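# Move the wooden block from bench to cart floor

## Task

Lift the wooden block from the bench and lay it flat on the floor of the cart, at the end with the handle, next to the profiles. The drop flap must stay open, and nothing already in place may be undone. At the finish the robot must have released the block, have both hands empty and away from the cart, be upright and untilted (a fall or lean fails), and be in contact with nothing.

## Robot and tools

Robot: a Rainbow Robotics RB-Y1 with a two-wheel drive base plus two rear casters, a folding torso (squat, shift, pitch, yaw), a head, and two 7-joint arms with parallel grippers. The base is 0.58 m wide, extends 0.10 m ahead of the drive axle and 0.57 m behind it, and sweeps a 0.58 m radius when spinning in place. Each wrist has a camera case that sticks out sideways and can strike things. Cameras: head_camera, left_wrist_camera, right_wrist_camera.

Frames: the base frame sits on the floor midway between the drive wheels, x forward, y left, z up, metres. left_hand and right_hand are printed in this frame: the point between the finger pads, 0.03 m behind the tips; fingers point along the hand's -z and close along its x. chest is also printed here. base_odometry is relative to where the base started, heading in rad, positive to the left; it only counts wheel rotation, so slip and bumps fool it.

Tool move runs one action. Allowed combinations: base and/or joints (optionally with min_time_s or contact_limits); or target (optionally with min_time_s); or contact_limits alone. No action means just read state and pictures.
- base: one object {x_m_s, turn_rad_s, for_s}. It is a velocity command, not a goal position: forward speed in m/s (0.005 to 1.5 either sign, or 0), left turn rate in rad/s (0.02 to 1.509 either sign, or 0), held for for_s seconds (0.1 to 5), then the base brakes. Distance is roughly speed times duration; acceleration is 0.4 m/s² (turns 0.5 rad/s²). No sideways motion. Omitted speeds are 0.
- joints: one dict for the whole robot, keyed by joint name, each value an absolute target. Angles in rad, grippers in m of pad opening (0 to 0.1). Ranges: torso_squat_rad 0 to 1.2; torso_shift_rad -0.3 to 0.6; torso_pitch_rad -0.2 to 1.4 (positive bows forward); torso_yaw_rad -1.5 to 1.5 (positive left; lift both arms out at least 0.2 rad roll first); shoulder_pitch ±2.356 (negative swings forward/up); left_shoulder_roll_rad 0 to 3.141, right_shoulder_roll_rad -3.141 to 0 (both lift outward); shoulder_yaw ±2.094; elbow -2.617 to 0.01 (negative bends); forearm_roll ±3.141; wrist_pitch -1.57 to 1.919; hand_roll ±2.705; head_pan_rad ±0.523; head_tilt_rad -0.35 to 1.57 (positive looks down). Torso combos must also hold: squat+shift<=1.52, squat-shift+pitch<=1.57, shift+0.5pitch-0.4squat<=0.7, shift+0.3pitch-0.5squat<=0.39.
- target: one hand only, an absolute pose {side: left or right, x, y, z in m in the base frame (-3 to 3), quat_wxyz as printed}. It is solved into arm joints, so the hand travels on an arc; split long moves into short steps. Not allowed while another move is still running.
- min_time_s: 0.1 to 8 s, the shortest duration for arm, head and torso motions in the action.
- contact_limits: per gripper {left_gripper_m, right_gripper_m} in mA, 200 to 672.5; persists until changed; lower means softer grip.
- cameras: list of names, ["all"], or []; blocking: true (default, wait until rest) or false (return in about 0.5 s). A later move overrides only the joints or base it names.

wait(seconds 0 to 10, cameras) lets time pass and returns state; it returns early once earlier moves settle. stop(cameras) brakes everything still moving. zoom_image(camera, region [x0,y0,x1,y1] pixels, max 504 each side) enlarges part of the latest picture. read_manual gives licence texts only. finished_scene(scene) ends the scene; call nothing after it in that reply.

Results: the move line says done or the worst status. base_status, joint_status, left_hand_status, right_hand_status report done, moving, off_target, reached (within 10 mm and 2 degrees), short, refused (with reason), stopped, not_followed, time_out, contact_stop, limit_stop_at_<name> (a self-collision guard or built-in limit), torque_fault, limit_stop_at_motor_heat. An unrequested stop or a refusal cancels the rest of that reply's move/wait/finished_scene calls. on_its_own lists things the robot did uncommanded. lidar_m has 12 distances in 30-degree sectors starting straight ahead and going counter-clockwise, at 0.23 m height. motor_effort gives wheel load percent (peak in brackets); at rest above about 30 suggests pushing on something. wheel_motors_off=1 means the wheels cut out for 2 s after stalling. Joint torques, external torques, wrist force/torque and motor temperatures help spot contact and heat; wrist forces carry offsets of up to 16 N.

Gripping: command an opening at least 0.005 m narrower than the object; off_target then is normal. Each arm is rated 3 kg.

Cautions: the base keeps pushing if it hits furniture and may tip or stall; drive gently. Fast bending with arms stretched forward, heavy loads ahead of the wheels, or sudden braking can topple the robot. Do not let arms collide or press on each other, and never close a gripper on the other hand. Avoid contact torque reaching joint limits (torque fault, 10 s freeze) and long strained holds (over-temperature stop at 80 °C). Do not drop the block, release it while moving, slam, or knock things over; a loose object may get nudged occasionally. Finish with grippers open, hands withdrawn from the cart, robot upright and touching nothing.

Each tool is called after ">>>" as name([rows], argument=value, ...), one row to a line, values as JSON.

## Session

Excellent. Scene 2.

>>> move(joints={"head_tilt_rad":0.6,"head_pan_rad":0.52}, cameras=["head_camera"])

>>> move(joints={"head_tilt_rad":0.6,"head_pan_rad":-0.3}, cameras=["head_camera"])

Scene clock: 1.00 s.
Joint torques (N m): left_arm=[-1.56 -0.75 0.68 -0.48 -0.13 -0.55 -0.13] | right_arm=[-3.64 -0.59 -0.78 -1.41 0.04 -0.56 0]
External joint torques (N m): left_arm=[-0.18 -0.9 0.67 0.08 -0.14 -0.13 -0.12] | right_arm=[-0.04 0.53 -0.73 0.22 -0.02 0.03 -0.02]
Motor temperatures (°C): left_arm=[30 28 31 35 34 32 37] | right_arm=[34 30 32 30 35 36 34]
Wrist force (N): left_arm=[-0.1 1.3 -7.8] | right_arm=[-2.6 0.9 -4.7]
Wrist torque (N m): left_arm=[-0.30 0.15 0.11] | right_arm=[-0.08 -0.10 -0.10]
Wrist force, peak (N): left_arm=[0.1 1.6 -7.9] | right_arm=[-2.9 0.8 -5.4]
move: done
base_odometry: x=+0.000 y=+0.000 heading=+0.000
lidar_m: 0.74 1.04 1.57 4.56 1.51 1.06 1.01 1.09 1.44 3.61 1.10 0.79
base_status: not commanded
joint_positions: torso_squat_rad=+0.350 torso_shift_rad=+0.000 torso_pitch_rad=+0.000 torso_yaw_rad=+0.000 left_shoulder_pitch_rad=+0.037 left_shoulder_roll_rad=+0.004 left_shoulder_yaw_rad=-0.043 left_elbow_rad=-0.196 left_forearm_roll_rad=-0.014 left_wrist_pitch_rad=+0.002 left_hand_roll_rad=+0.027 left_gripper_m=+0.099 right_shoulder_pitch_rad=-0.040 right_shoulder_roll_rad=-0.021 right_shoulder_yaw_rad=-0.018 right_elbow_rad=-0.235 right_forearm_roll_rad=+0.049 right_wrist_pitch_rad=-0.014 right_hand_roll_rad=+0.035 right_gripper_m=+0.099 head_pan_rad=+0.520 head_tilt_rad=+0.600
joint_status: all done
wheel_motors_off: 0
motor_effort: left_wheel=+0(1) right_wheel=+0(2)
chest: x=-0.2280 y=+0.0001 z=+1.2475 quat_wxyz=(+1.000, +0.000, +0.000, +0.000) (m; base frame)
left_hand: x=-0.1598 y=+0.2200 z=+0.5653 quat_wxyz=(+0.997, +0.000, -0.079, -0.009) (m; base frame)
right_hand: x=-0.0823 y=-0.2360 z=+0.5770 quat_wxyz=(+0.989, -0.016, -0.142, +0.041) (m; base frame)
pictures: head_camera
camera_calibration:
head_camera: T_world_to_cam=[[0.498239, -0.866471, -0.0314037, 0.147225], [-0.461294, -0.234238, -0.855769, 1.1954], [0.734143, 0.440864, -0.516404, 0.843792], [0, 0, 0, 1]] pos_world=[-0.141388, 0.0355767, 1.46335]

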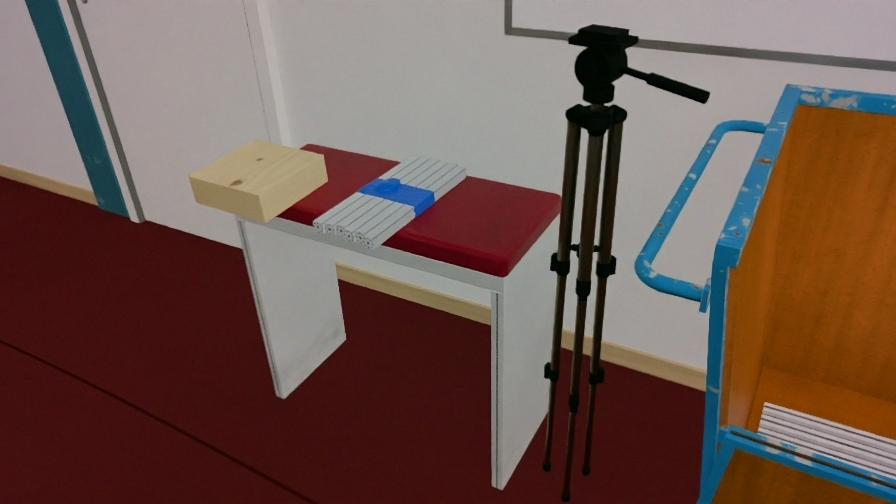

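Scene clock: 2.20 s.
Joint torques (N m): left_arm=[-1.52 -0.97 0.68 -0.42 -0.04 -0.53 0.15] | right_arm=[-3.77 -0.74 -0.77 -1.54 -0.12 -0.59 -0.02]
External joint torques (N m): left_arm=[-0.13 -1.12 0.67 0.14 -0.04 -0.11 0.15] | right_arm=[-0.17 0.38 -0.73 0.09 -0.19 0.01 -0.03]
Wrist force (N): left_arm=[-0.5 1.5 -7.3] | right_arm=[-2.5 0.7 -4.5]
Wrist torque (N m): left_arm=[-0.34 0.13 0.08] | right_arm=[-0.05 -0.11 -0.09]
Wrist force, peak (N): left_arm=[-0.7 1.3 -8.3] | right_arm=[-2.9 1.1 -5.5]
move: done
base_odometry: x=+0.000 y=+0.000 heading=+0.000
lidar_m: 0.73 1.02 1.57 4.57 1.52 1.09 1.02 1.07 1.44 3.61 1.09 0.78
base_status: not commanded
joint_positions: torso_squat_rad=+0.350 torso_shift_rad=+0.000 torso_pitch_rad=+0.000 torso_yaw_rad=+0.000 left_shoulder_pitch_rad=+0.037 left_shoulder_roll_rad=+0.004 left_shoulder_yaw_rad=-0.043 left_elbow_rad=-0.196 left_forearm_roll_rad=-0.014 left_wrist_pitch_rad=+0.002 left_hand_roll_rad=+0.027 left_gripper_m=+0.099 right_shoulder_pitch_rad=-0.040 right_shoulder_roll_rad=-0.021 right_shoulder_yaw_rad=-0.018 right_elbow_rad=-0.235 right_forearm_roll_rad=+0.049 right_wrist_pitch_rad=-0.014 right_hand_roll_rad=+0.035 right_gripper_m=+0.099 head_pan_rad=-0.300 head_tilt_rad=+0.600
joint_status: all done
wheel_motors_off: 0
motor_effort: left_wheel=+0(1) right_wheel=+0(2)
chest: x=-0.2280 y=+0.0001 z=+1.2475 quat_wxyz=(+1.000, +0.000, +0.000, +0.000) (m; base frame)
left_hand: x=-0.1598 y=+0.2200 z=+0.5653 quat_wxyz=(+0.997, +0.000, -0.079, -0.009) (m; base frame)
right_hand: x=-0.0823 y=-0.2360 z=+0.5770 quat_wxyz=(+0.989, -0.016, -0.142, +0.041) (m; base frame)
pictures: head_camera
camera_calibration:
head_camera: T_world_to_cam=[[-0.293587, -0.955415, -0.0314513, -0.0157858], [-0.485854, 0.17747, -0.855833, 1.19037], [0.823258, -0.23598, -0.516295, 0.862078], [0, 0, 0, 1]] pos_world=[-0.136003, -0.0229025, 1.46335]

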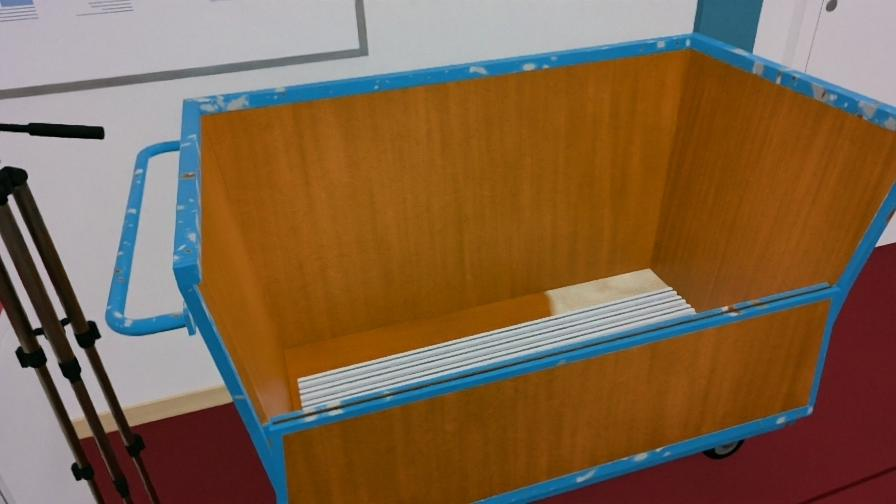

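>>> move(base={"turn_rad_s":0.7,"for_s":1.91}, joints={"torso_squat_rad":0.8,"torso_pitch_rad":0.4,"head_pan_rad":0,"head_tilt_rad":0.7,"right_shoulder_pitch_rad":0.6,"right_elbow_rad":-1.9,"right_shoulder_roll_rad":-0.15,"left_shoulder_roll_rad":0.3,"left_elbow_rad":-1.4})

>>> move(base={"x_m_s":0.5,"for_s":2.76}, joints={"right_shoulder_pitch_rad":-0.114,"right_shoulder_roll_rad":0,"right_shoulder_yaw_rad":0.203,"right_elbow_rad":-1.648,"right_forearm_roll_rad":-0.811,"right_wrist_pitch_rad":-0.319,"right_hand_roll_rad":0.858})

>>> move(base={"turn_rad_s":-0.7,"for_s":1.93}, cameras=["head_camera"])

Scene clock: 13.33 s.
Joint torques (N m): left_arm=[-1.04 3.52 3.66 -7.52 -0.01 -1.77 -0.04] | right_arm=[7.16 -4.19 -3.18 -7.75 -0.04 -1.49 -0.01]
External joint torques (N m): left_arm=[0.19 -1.94 0.54 0.18 -0.06 -0.16 0] | right_arm=[-0.01 -0.43 -0.2 -0.48 -0.2 0.03 -0.04]
Wrist force (N): left_arm=[-4.5 -0.1 -4.7] | right_arm=[-5.8 2.4 -3.0]
Wrist torque (N m): left_arm=[-0.21 -0.09 0.14] | right_arm=[-0.19 -0.30 -0.11]
Wrist force, peak (N): left_arm=[-0.6 1.3 -8.5] | right_arm=[-6.2 3.1 -2.6]
move: done
base_odometry: x=+0.000 y=+0.000 heading=+1.329
lidar_m: 3.01 2.09 1.19 1.02 1.03 1.19 2.06 3.05 0.91 0.76 0.74 1.07
base_status: done (sent for 1.9 of 1.9 s)
joint_positions: torso_squat_rad=+0.800 torso_shift_rad=+0.000 torso_pitch_rad=+0.400 torso_yaw_rad=+0.000 left_shoulder_pitch_rad=+0.037 left_shoulder_roll_rad=+0.300 left_shoulder_yaw_rad=-0.043 left_elbow_rad=-1.400 left_forearm_roll_rad=-0.014 left_wrist_pitch_rad=+0.002 left_hand_roll_rad=+0.027 left_gripper_m=+0.099 right_shoulder_pitch_rad=+0.600 right_shoulder_roll_rad=-0.150 right_shoulder_yaw_rad=-0.018 right_elbow_rad=-1.900 right_forearm_roll_rad=+0.049 right_wrist_pitch_rad=-0.014 right_hand_roll_rad=+0.035 right_gripper_m=+0.099 head_pan_rad=+0.000 head_tilt_rad=+0.700
joint_status: all done
wheel_motors_off: 0
motor_effort: left_wheel=+1(32) right_wheel=+18(55)
chest: x=-0.1075 y=+0.0001 z=+1.0532 quat_wxyz=(+0.980, +0.000, +0.199, +0.000) (m; base frame)
left_hand: x=+0.2208 y=+0.3207 z=+0.5714 quat_wxyz=(+0.879, +0.076, -0.455, -0.122) (m; base frame)
right_hand: x=+0.0796 y=-0.3386 z=+0.6441 quat_wxyz=(+0.885, -0.130, -0.442, +0.070) (m; base frame)
pictures: none

Scene clock: 17.50 s.
Joint torques (N m): left_arm=[-0.91 4.11 3.65 -7.45 -0.09 -1.82 -0.02] | right_arm=[-5.29 2.26 -0.67 -10.24 0.8 -1.26 -0.34]
External joint torques (N m): left_arm=[0.32 -1.35 0.53 0.25 -0.13 -0.21 0.02] | right_arm=[0.32 0.57 -1.27 -0.59 0.14 0 -0.39]
Wrist force (N): left_arm=[-3.9 0.1 -4.9] | right_arm=[-6.9 0.9 0.6]
Wrist torque (N m): left_arm=[-0.22 -0.07 0.16] | right_arm=[-0.16 -0.38 -0.21]
Wrist force, peak (N): left_arm=[-5.0 -0.7 -5.7] | right_arm=[-8.0 1.8 -0.7]
move: done
base_odometry: x=+0.330 y=+1.343 heading=+1.330
lidar_m: 2.36 2.82 1.60 1.39 1.39 1.62 2.78 1.32 0.96 0.57 1.17 1.33
base_status: done (sent for 2.77 of 2.77 s)
joint_positions: torso_squat_rad=+0.800 torso_shift_rad=+0.000 torso_pitch_rad=+0.400 torso_yaw_rad=+0.000 left_shoulder_pitch_rad=+0.037 left_shoulder_roll_rad=+0.300 left_shoulder_yaw_rad=-0.043 left_elbow_rad=-1.400 left_forearm_roll_rad=-0.014 left_wrist_pitch_rad=+0.002 left_hand_roll_rad=+0.027 left_gripper_m=+0.099 right_shoulder_pitch_rad=-0.114 right_shoulder_roll_rad=+0.000 right_shoulder_yaw_rad=+0.203 right_elbow_rad=-1.648 right_forearm_roll_rad=-0.811 right_wrist_pitch_rad=-0.319 right_hand_roll_rad=+0.858 right_gripper_m=+0.099 head_pan_rad=+0.000 head_tilt_rad=+0.700
joint_status: all done
wheel_motors_off: 0
motor_effort: left_wheel=+15(46) right_wheel=-14(56)
chest: x=-0.1075 y=+0.0001 z=+1.0532 quat_wxyz=(+0.980, +0.000, +0.199, +0.000) (m; base frame)
left_hand: x=+0.2208 y=+0.3207 z=+0.5713 quat_wxyz=(+0.879, +0.076, -0.455, -0.122) (m; base frame)
right_hand: x=+0.3397 y=-0.1498 z=+0.7712 quat_wxyz=(+0.707, +0.001, -0.707, +0.000) (m; base frame)
pictures: none

Scene clock: 21.17 s.
Joint torques (N m): left_arm=[-1.23 4.03 3.55 -7.34 0.07 -1.81 -0.03] | right_arm=[-5.59 2.58 -0.3 -10.14 0.89 -1.3 -0.26]
External joint torques (N m): left_arm=[0 -1.43 0.43 0.36 0.02 -0.21 0] | right_arm=[0.02 0.89 -0.9 -0.49 0.24 -0.04 -0.31]
Wrist force (N): left_arm=[-4.5 0.0 -4.8] | right_arm=[-7.5 0.9 1.0]
Wrist torque (N m): left_arm=[-0.16 -0.10 0.12] | right_arm=[-0.18 -0.44 -0.20]
Wrist force, peak (N): left_arm=[-5.1 -0.1 -5.7] | right_arm=[-8.0 0.7 0.8]
move: done
base_odometry: x=+0.330 y=+1.343 heading=-0.022
lidar_m: 0.56 1.18 1.57 3.81 2.10 1.46 1.38 1.44 1.89 1.95 0.96 1.04
base_status: done (sent for 1.93 of 1.93 s)
joint_positions: torso_squat_rad=+0.800 torso_shift_rad=+0.000 torso_pitch_rad=+0.400 torso_yaw_rad=+0.000 left_shoulder_pitch_rad=+0.037 left_shoulder_roll_rad=+0.300 left_shoulder_yaw_rad=-0.043 left_elbow_rad=-1.400 left_forearm_roll_rad=-0.014 left_wrist_pitch_rad=+0.002 left_hand_roll_rad=+0.027 left_gripper_m=+0.099 right_shoulder_pitch_rad=-0.114 right_shoulder_roll_rad=+0.000 right_shoulder_yaw_rad=+0.203 right_elbow_rad=-1.648 right_forearm_roll_rad=-0.811 right_wrist_pitch_rad=-0.319 right_hand_roll_rad=+0.858 right_gripper_m=+0.099 head_pan_rad=+0.000 head_tilt_rad=+0.700
joint_status: not commanded
wheel_motors_off: 0
motor_effort: left_wheel=+19(36) right_wheel=+0(41)
chest: x=-0.1075 y=+0.0001 z=+1.0532 quat_wxyz=(+0.980, +0.000, +0.199, +0.000) (m; base frame)
left_hand: x=+0.2207 y=+0.3207 z=+0.5713 quat_wxyz=(+0.879, +0.076, -0.455, -0.122) (m; base frame)
right_hand: x=+0.3397 y=-0.1498 z=+0.7712 quat_wxyz=(+0.707, +0.001, -0.707, +0.000) (m; base frame)
pictures: head_camera
camera_calibration:
head_camera: T_world_to_cam=[[-0.0135407, -0.999502, -0.0285197, 0.034039], [-0.863728, 0.026062, -0.503285, 0.662109], [0.503777, 0.0178184, -0.86365, 1.01114], [0, 0, 0, 1]] pos_world=[0.0629532, -0.00125082, 1.20747]

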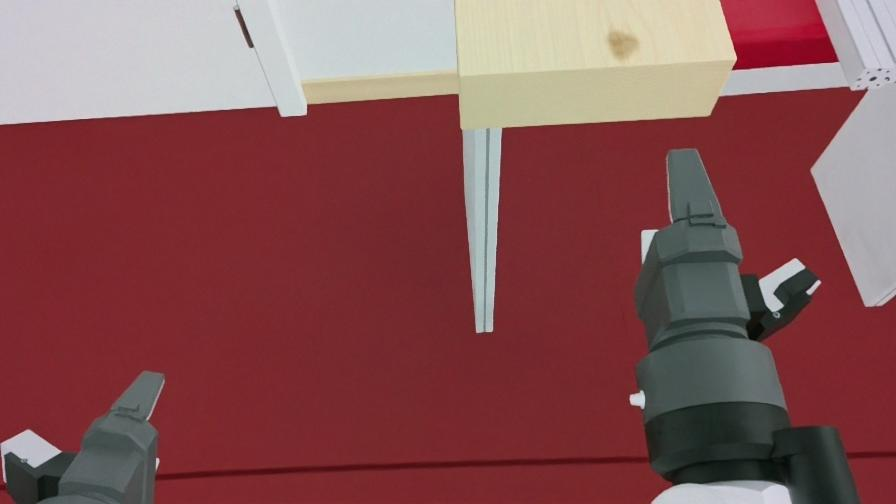

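>>> move(base={"x_m_s":0.1,"for_s":0.35})

>>> move(target={"side":"right","x":0.385,"y":-0.121,"z":0.770,"quat_wxyz":[0.707,0.012,-0.707,0.012]}, min_time_s=1, cameras=["head_camera","right_wrist_camera"])

Scene clock: 26.57 s.
Joint torques (N m): left_arm=[-0.84 4.12 3.47 -7.44 -0.11 -1.82 -0.04] | right_arm=[-5.68 2.22 -0.52 -10.18 0.81 -1.29 -0.23]
External joint torques (N m): left_arm=[0.39 -1.34 0.36 0.26 -0.15 -0.22 0] | right_arm=[-0.07 0.53 -1.12 -0.53 0.15 -0.03 -0.28]
Wrist force (N): left_arm=[-4.4 -0.2 -4.9] | right_arm=[-7.3 0.0 1.0]
Wrist torque (N m): left_arm=[-0.19 -0.12 0.13] | right_arm=[-0.06 -0.40 -0.20]
Wrist force, peak (N): left_arm=[-4.9 0.0 -5.9] | right_arm=[-7.9 1.1 1.1]
move: done
base_odometry: x=+0.366 y=+1.342 heading=-0.023
lidar_m: 0.51 1.14 1.51 3.69 2.15 1.50 1.42 1.47 1.94 1.75 0.94 1.03
base_status: done (sent for 0.37 of 0.37 s)
joint_positions: torso_squat_rad=+0.800 torso_shift_rad=+0.000 torso_pitch_rad=+0.400 torso_yaw_rad=+0.000 left_shoulder_pitch_rad=+0.037 left_shoulder_roll_rad=+0.300 left_shoulder_yaw_rad=-0.043 left_elbow_rad=-1.400 left_forearm_roll_rad=-0.014 left_wrist_pitch_rad=+0.002 left_hand_roll_rad=+0.027 left_gripper_m=+0.099 right_shoulder_pitch_rad=-0.114 right_shoulder_roll_rad=+0.000 right_shoulder_yaw_rad=+0.203 right_elbow_rad=-1.648 right_forearm_roll_rad=-0.811 right_wrist_pitch_rad=-0.319 right_hand_roll_rad=+0.858 right_gripper_m=+0.099 head_pan_rad=+0.000 head_tilt_rad=+0.700
joint_status: not commanded
wheel_motors_off: 0
motor_effort: left_wheel=-1(49) right_wheel=+9(29)
chest: x=-0.1075 y=+0.0001 z=+1.0532 quat_wxyz=(+0.980, +0.000, +0.199, +0.000) (m; base frame)
left_hand: x=+0.2208 y=+0.3207 z=+0.5713 quat_wxyz=(+0.879, +0.076, -0.455, -0.122) (m; base frame)
right_hand: x=+0.3397 y=-0.1498 z=+0.7712 quat_wxyz=(+0.707, +0.001, -0.707, +0.000) (m; base frame)
pictures: none

Scene clock: 27.90 s.
Joint torques (N m): left_arm=[-0.83 4.06 3.62 -7.29 -0.09 -1.84 -0.1] | right_arm=[-9.86 2.68 0.4 -9.81 0.47 -1.33 0.18]
External joint torques (N m): left_arm=[0.4 -1.4 0.5 0.41 -0.13 -0.23 -0.07] | right_arm=[-1.22 0.73 -0.07 -0.12 -0.24 -0.2 0.13]
Wrist force (N): left_arm=[-3.8 0.2 -4.8] | right_arm=[-7.6 1.1 1.3]
Wrist torque (N m): left_arm=[-0.26 -0.06 0.16] | right_arm=[-0.19 -0.47 -0.26]
Wrist force, peak (N): left_arm=[-5.0 0.3 -5.3] | right_arm=[-8.1 0.2 0.6]
move: done
base_odometry: x=+0.366 y=+1.342 heading=-0.023
lidar_m: 0.52 1.15 1.52 3.69 2.15 1.50 1.42 1.48 1.94 1.75 0.92 1.04
base_status: not commanded
joint_positions: torso_squat_rad=+0.800 torso_shift_rad=+0.000 torso_pitch_rad=+0.400 torso_yaw_rad=+0.000 left_shoulder_pitch_rad=+0.037 left_shoulder_roll_rad=+0.300 left_shoulder_yaw_rad=-0.043 left_elbow_rad=-1.400 left_forearm_roll_rad=-0.014 left_wrist_pitch_rad=+0.002 left_hand_roll_rad=+0.027 left_gripper_m=+0.099 right_shoulder_pitch_rad=-0.302 right_shoulder_roll_rad=+0.000 right_shoulder_yaw_rad=+0.204 right_elbow_rad=-1.484 right_forearm_roll_rad=-0.923 right_wrist_pitch_rad=-0.336 right_hand_roll_rad=+0.946 right_gripper_m=+0.099 head_pan_rad=+0.000 head_tilt_rad=+0.700
joint_status: all done
wheel_motors_off: 0
motor_effort: left_wheel=-1(2) right_wheel=+9(12)
chest: x=-0.1075 y=+0.0001 z=+1.0532 quat_wxyz=(+0.980, +0.000, +0.199, +0.000) (m; base frame)
left_hand: x=+0.2208 y=+0.3207 z=+0.5713 quat_wxyz=(+0.879, +0.076, -0.455, -0.122) (m; base frame)
right_hand: x=+0.3843 y=-0.1214 z=+0.7702 quat_wxyz=(+0.707, +0.013, -0.707, +0.013) (m; base frame)
right_hand_status: reached (checked arc, planned for 1.0 s): 1 mm and 0.1 deg off.
pictures: head_camera, right_wrist_camera
camera_calibration:
head_camera: T_world_to_cam=[[-0.0135371, -0.999502, -0.0285177, 0.034035], [-0.863728, 0.0260579, -0.503285, 0.662023], [0.503777, 0.0178185, -0.86365, 1.01119], [0, 0, 0, 1]] pos_world=[0.0628532, -0.00125083, 1.20747]
right_wrist_camera: T_world_to_cam=[[0.0282802, -0.0282706, -0.9992, 0.754109], [-0.537449, 0.842392, -0.0390453, 0.365992], [0.842822, 0.538124, 0.00862901, -0.193084], [0, 0, 0, 1]] pos_world=[0.338111, -0.183086, 0.769462]

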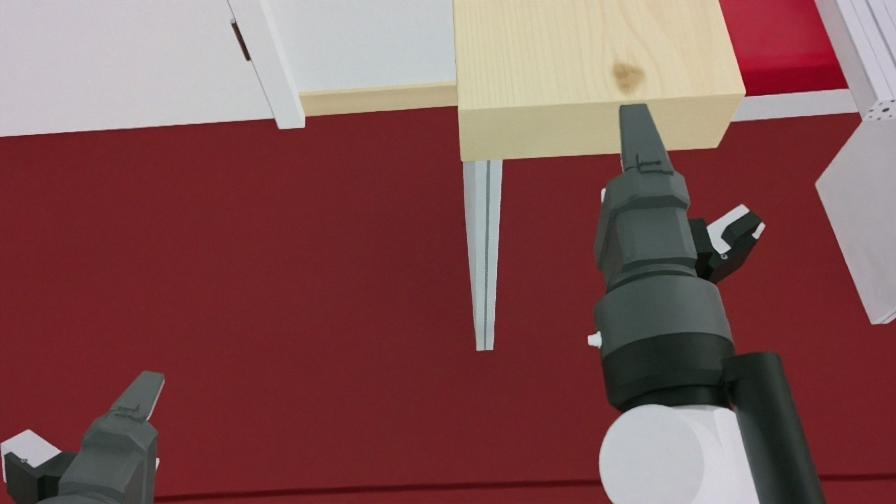

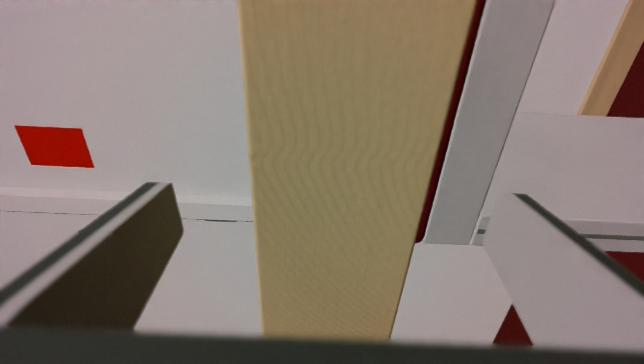

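>>> move(target={"side":"right","x":0.462,"y":-0.119,"z":0.770,"quat_wxyz":[0.707,0.012,-0.707,0.012]}, min_time_s=1.3)

>>> move(joints={"right_gripper_m":0.03})

>>> move(target={"side":"right","x":0.462,"y":-0.119,"z":0.81,"quat_wxyz":[0.707,0.012,-0.707,0.012]}, min_time_s=1.5, cameras=["head_camera"])

Scene clock: 31.27 s.
Joint torques (N m): left_arm=[-0.87 3.91 3.96 -7.43 0.01 -1.81 -0.01] | right_arm=[-14.51 -0.49 -1.76 -9.81 0.4 -1.44 -0.21]
External joint torques (N m): left_arm=[0.36 -1.55 0.84 0.27 -0.03 -0.2 0.02] | right_arm=[-0.92 -0.63 -1.53 -0.27 -0.33 -0.23 -0.26]
Wrist force (N): left_arm=[-3.8 0.0 -5.5] | right_arm=[-7.1 0.4 1.0]
Wrist torque (N m): left_arm=[-0.24 -0.02 0.17] | right_arm=[-0.12 -0.41 -0.02]
Wrist force, peak (N): left_arm=[-4.4 0.1 -6.1] | right_arm=[-7.9 0.6 1.1]
move: done
base_odometry: x=+0.366 y=+1.342 heading=-0.023
lidar_m: 0.51 1.13 1.51 3.69 2.14 1.50 1.42 1.47 1.94 1.75 0.94 1.04
base_status: not commanded
joint_positions: torso_squat_rad=+0.800 torso_shift_rad=+0.000 torso_pitch_rad=+0.400 torso_yaw_rad=+0.000 left_shoulder_pitch_rad=+0.037 left_shoulder_roll_rad=+0.300 left_shoulder_yaw_rad=-0.043 left_elbow_rad=-1.400 left_forearm_roll_rad=-0.014 left_wrist_pitch_rad=+0.002 left_hand_roll_rad=+0.027 left_gripper_m=+0.099 right_shoulder_pitch_rad=-0.613 right_shoulder_roll_rad=-0.037 right_shoulder_yaw_rad=+0.139 right_elbow_rad=-1.158 right_forearm_roll_rad=-0.962 right_wrist_pitch_rad=-0.371 right_hand_roll_rad=+0.888 right_gripper_m=+0.099 head_pan_rad=+0.000 head_tilt_rad=+0.700
joint_status: all done
wheel_motors_off: 0
motor_effort: left_wheel=+0(1) right_wheel=+9(11)
chest: x=-0.1075 y=+0.0001 z=+1.0532 quat_wxyz=(+0.980, +0.000, +0.199, +0.000) (m; base frame)
left_hand: x=+0.2208 y=+0.3207 z=+0.5713 quat_wxyz=(+0.879, +0.076, -0.455, -0.122) (m; base frame)
right_hand: x=+0.4616 y=-0.1193 z=+0.7703 quat_wxyz=(+0.708, +0.011, -0.706, +0.012) (m; base frame)
right_hand_status: reached (checked arc, planned for 1.3 s): 1 mm and 0.2 deg off.
pictures: none

Scene clock: 32.57 s.
Joint torques (N m): left_arm=[-0.57 4.08 3.81 -7.34 0 -1.91 0.04] | right_arm=[-14.78 -0.08 -1.78 -10.78 0.6 -1.4 -0.06]
External joint torques (N m): left_arm=[0.66 -1.38 0.69 0.36 -0.05 -0.3 0.07] | right_arm=[-1.2 -0.22 -1.56 -1.25 -0.13 -0.18 -0.11]
Wrist force (N): left_arm=[-4.3 -0.4 -5.3] | right_arm=[-9.9 0.9 0.9]
Wrist torque (N m): left_arm=[-0.16 -0.11 0.14] | right_arm=[-0.12 -0.76 -0.28]
Wrist force, peak (N): left_arm=[-4.9 -0.2 -5.5] | right_arm=[-10.5 0.9 1.3]
move: off_target
base_odometry: x=+0.366 y=+1.342 heading=-0.023
lidar_m: 0.51 1.15 1.52 3.69 2.14 1.51 1.42 1.48 1.94 1.73 0.92 1.03
base_status: not commanded
joint_positions: torso_squat_rad=+0.800 torso_shift_rad=+0.000 torso_pitch_rad=+0.400 torso_yaw_rad=+0.000 left_shoulder_pitch_rad=+0.037 left_shoulder_roll_rad=+0.300 left_shoulder_yaw_rad=-0.043 left_elbow_rad=-1.400 left_forearm_roll_rad=-0.014 left_wrist_pitch_rad=+0.002 left_hand_roll_rad=+0.027 left_gripper_m=+0.099 right_shoulder_pitch_rad=-0.613 right_shoulder_roll_rad=-0.037 right_shoulder_yaw_rad=+0.139 right_elbow_rad=-1.158 right_forearm_roll_rad=-0.962 right_wrist_pitch_rad=-0.371 right_hand_roll_rad=+0.888 right_gripper_m=+0.075 head_pan_rad=+0.000 head_tilt_rad=+0.700
joint_status: right_gripper_m off_target (ended at +0.075, target +0.030)
wheel_motors_off: 0
motor_effort: left_wheel=-1(2) right_wheel=+10(11)
chest: x=-0.1075 y=+0.0001 z=+1.0532 quat_wxyz=(+0.980, +0.000, +0.199, +0.000) (m; base frame)
left_hand: x=+0.2208 y=+0.3207 z=+0.5713 quat_wxyz=(+0.879, +0.076, -0.455, -0.122) (m; base frame)
right_hand: x=+0.4616 y=-0.1193 z=+0.7701 quat_wxyz=(+0.709, +0.011, -0.705, +0.012) (m; base frame)
pictures: none

Scene clock: 34.40 s.
Joint torques (N m): left_arm=[-0.88 3.99 3.53 -7.41 -0.05 -1.86 -0.02] | right_arm=[-25.48 3.55 -1.58 -24.67 1.45 -3.58 -0.06]
External joint torques (N m): left_arm=[0.33 -1.47 0.42 0.29 -0.09 -0.25 0.02] | right_arm=[-12.32 2.86 -1.85 -14.69 0.84 -2.86 -0.11]
Wrist force (N): left_arm=[-4.2 0.1 -4.7] | right_arm=[-28.7 0.9 0.8]
Wrist torque (N m): left_arm=[-0.26 -0.12 0.13] | right_arm=[-0.06 1.73 0.20]
Wrist force, peak (N): left_arm=[-4.7 0.1 -5.5] | right_arm=[-30.7 1.9 0.5]
move: done
base_odometry: x=+0.366 y=+1.342 heading=-0.023
lidar_m: 0.51 1.14 1.51 3.67 2.15 1.51 1.42 1.48 1.94 1.75 0.91 1.03
base_status: not commanded
joint_positions: torso_squat_rad=+0.800 torso_shift_rad=+0.000 torso_pitch_rad=+0.401 torso_yaw_rad=+0.000 left_shoulder_pitch_rad=+0.037 left_shoulder_roll_rad=+0.300 left_shoulder_yaw_rad=-0.043 left_elbow_rad=-1.400 left_forearm_roll_rad=-0.014 left_wrist_pitch_rad=+0.002 left_hand_roll_rad=+0.027 left_gripper_m=+0.099 right_shoulder_pitch_rad=-0.563 right_shoulder_roll_rad=+0.000 right_shoulder_yaw_rad=+0.087 right_elbow_rad=-1.350 right_forearm_roll_rad=-1.181 right_wrist_pitch_rad=-0.252 right_hand_roll_rad=+1.186 right_gripper_m=+0.074 head_pan_rad=+0.000 head_tilt_rad=+0.700
joint_status: all done
wheel_motors_off: 0
motor_effort: left_wheel=+0(1) right_wheel=+10(11)
chest: x=-0.1071 y=+0.0001 z=+1.0531 quat_wxyz=(+0.980, +0.000, +0.199, +0.000) (m; base frame)
left_hand: x=+0.2207 y=+0.3207 z=+0.5710 quat_wxyz=(+0.879, +0.076, -0.454, -0.122) (m; base frame)
right_hand: x=+0.4612 y=-0.1195 z=+0.8058 quat_wxyz=(+0.705, +0.015, -0.709, +0.015) (m; base frame)
right_hand_status: reached (checked arc, planned for 1.5 s): 4 mm and 0.6 deg off.
pictures: head_camera
camera_calibration:
head_camera: T_world_to_cam=[[-0.0135637, -0.999502, -0.0285085, 0.0340281], [-0.864133, 0.0260618, -0.502588, 0.661627], [0.50308, 0.0178182, -0.864056, 1.01125], [0, 0, 0, 1]] pos_world=[0.0634537, -0.00125082, 1.20728]

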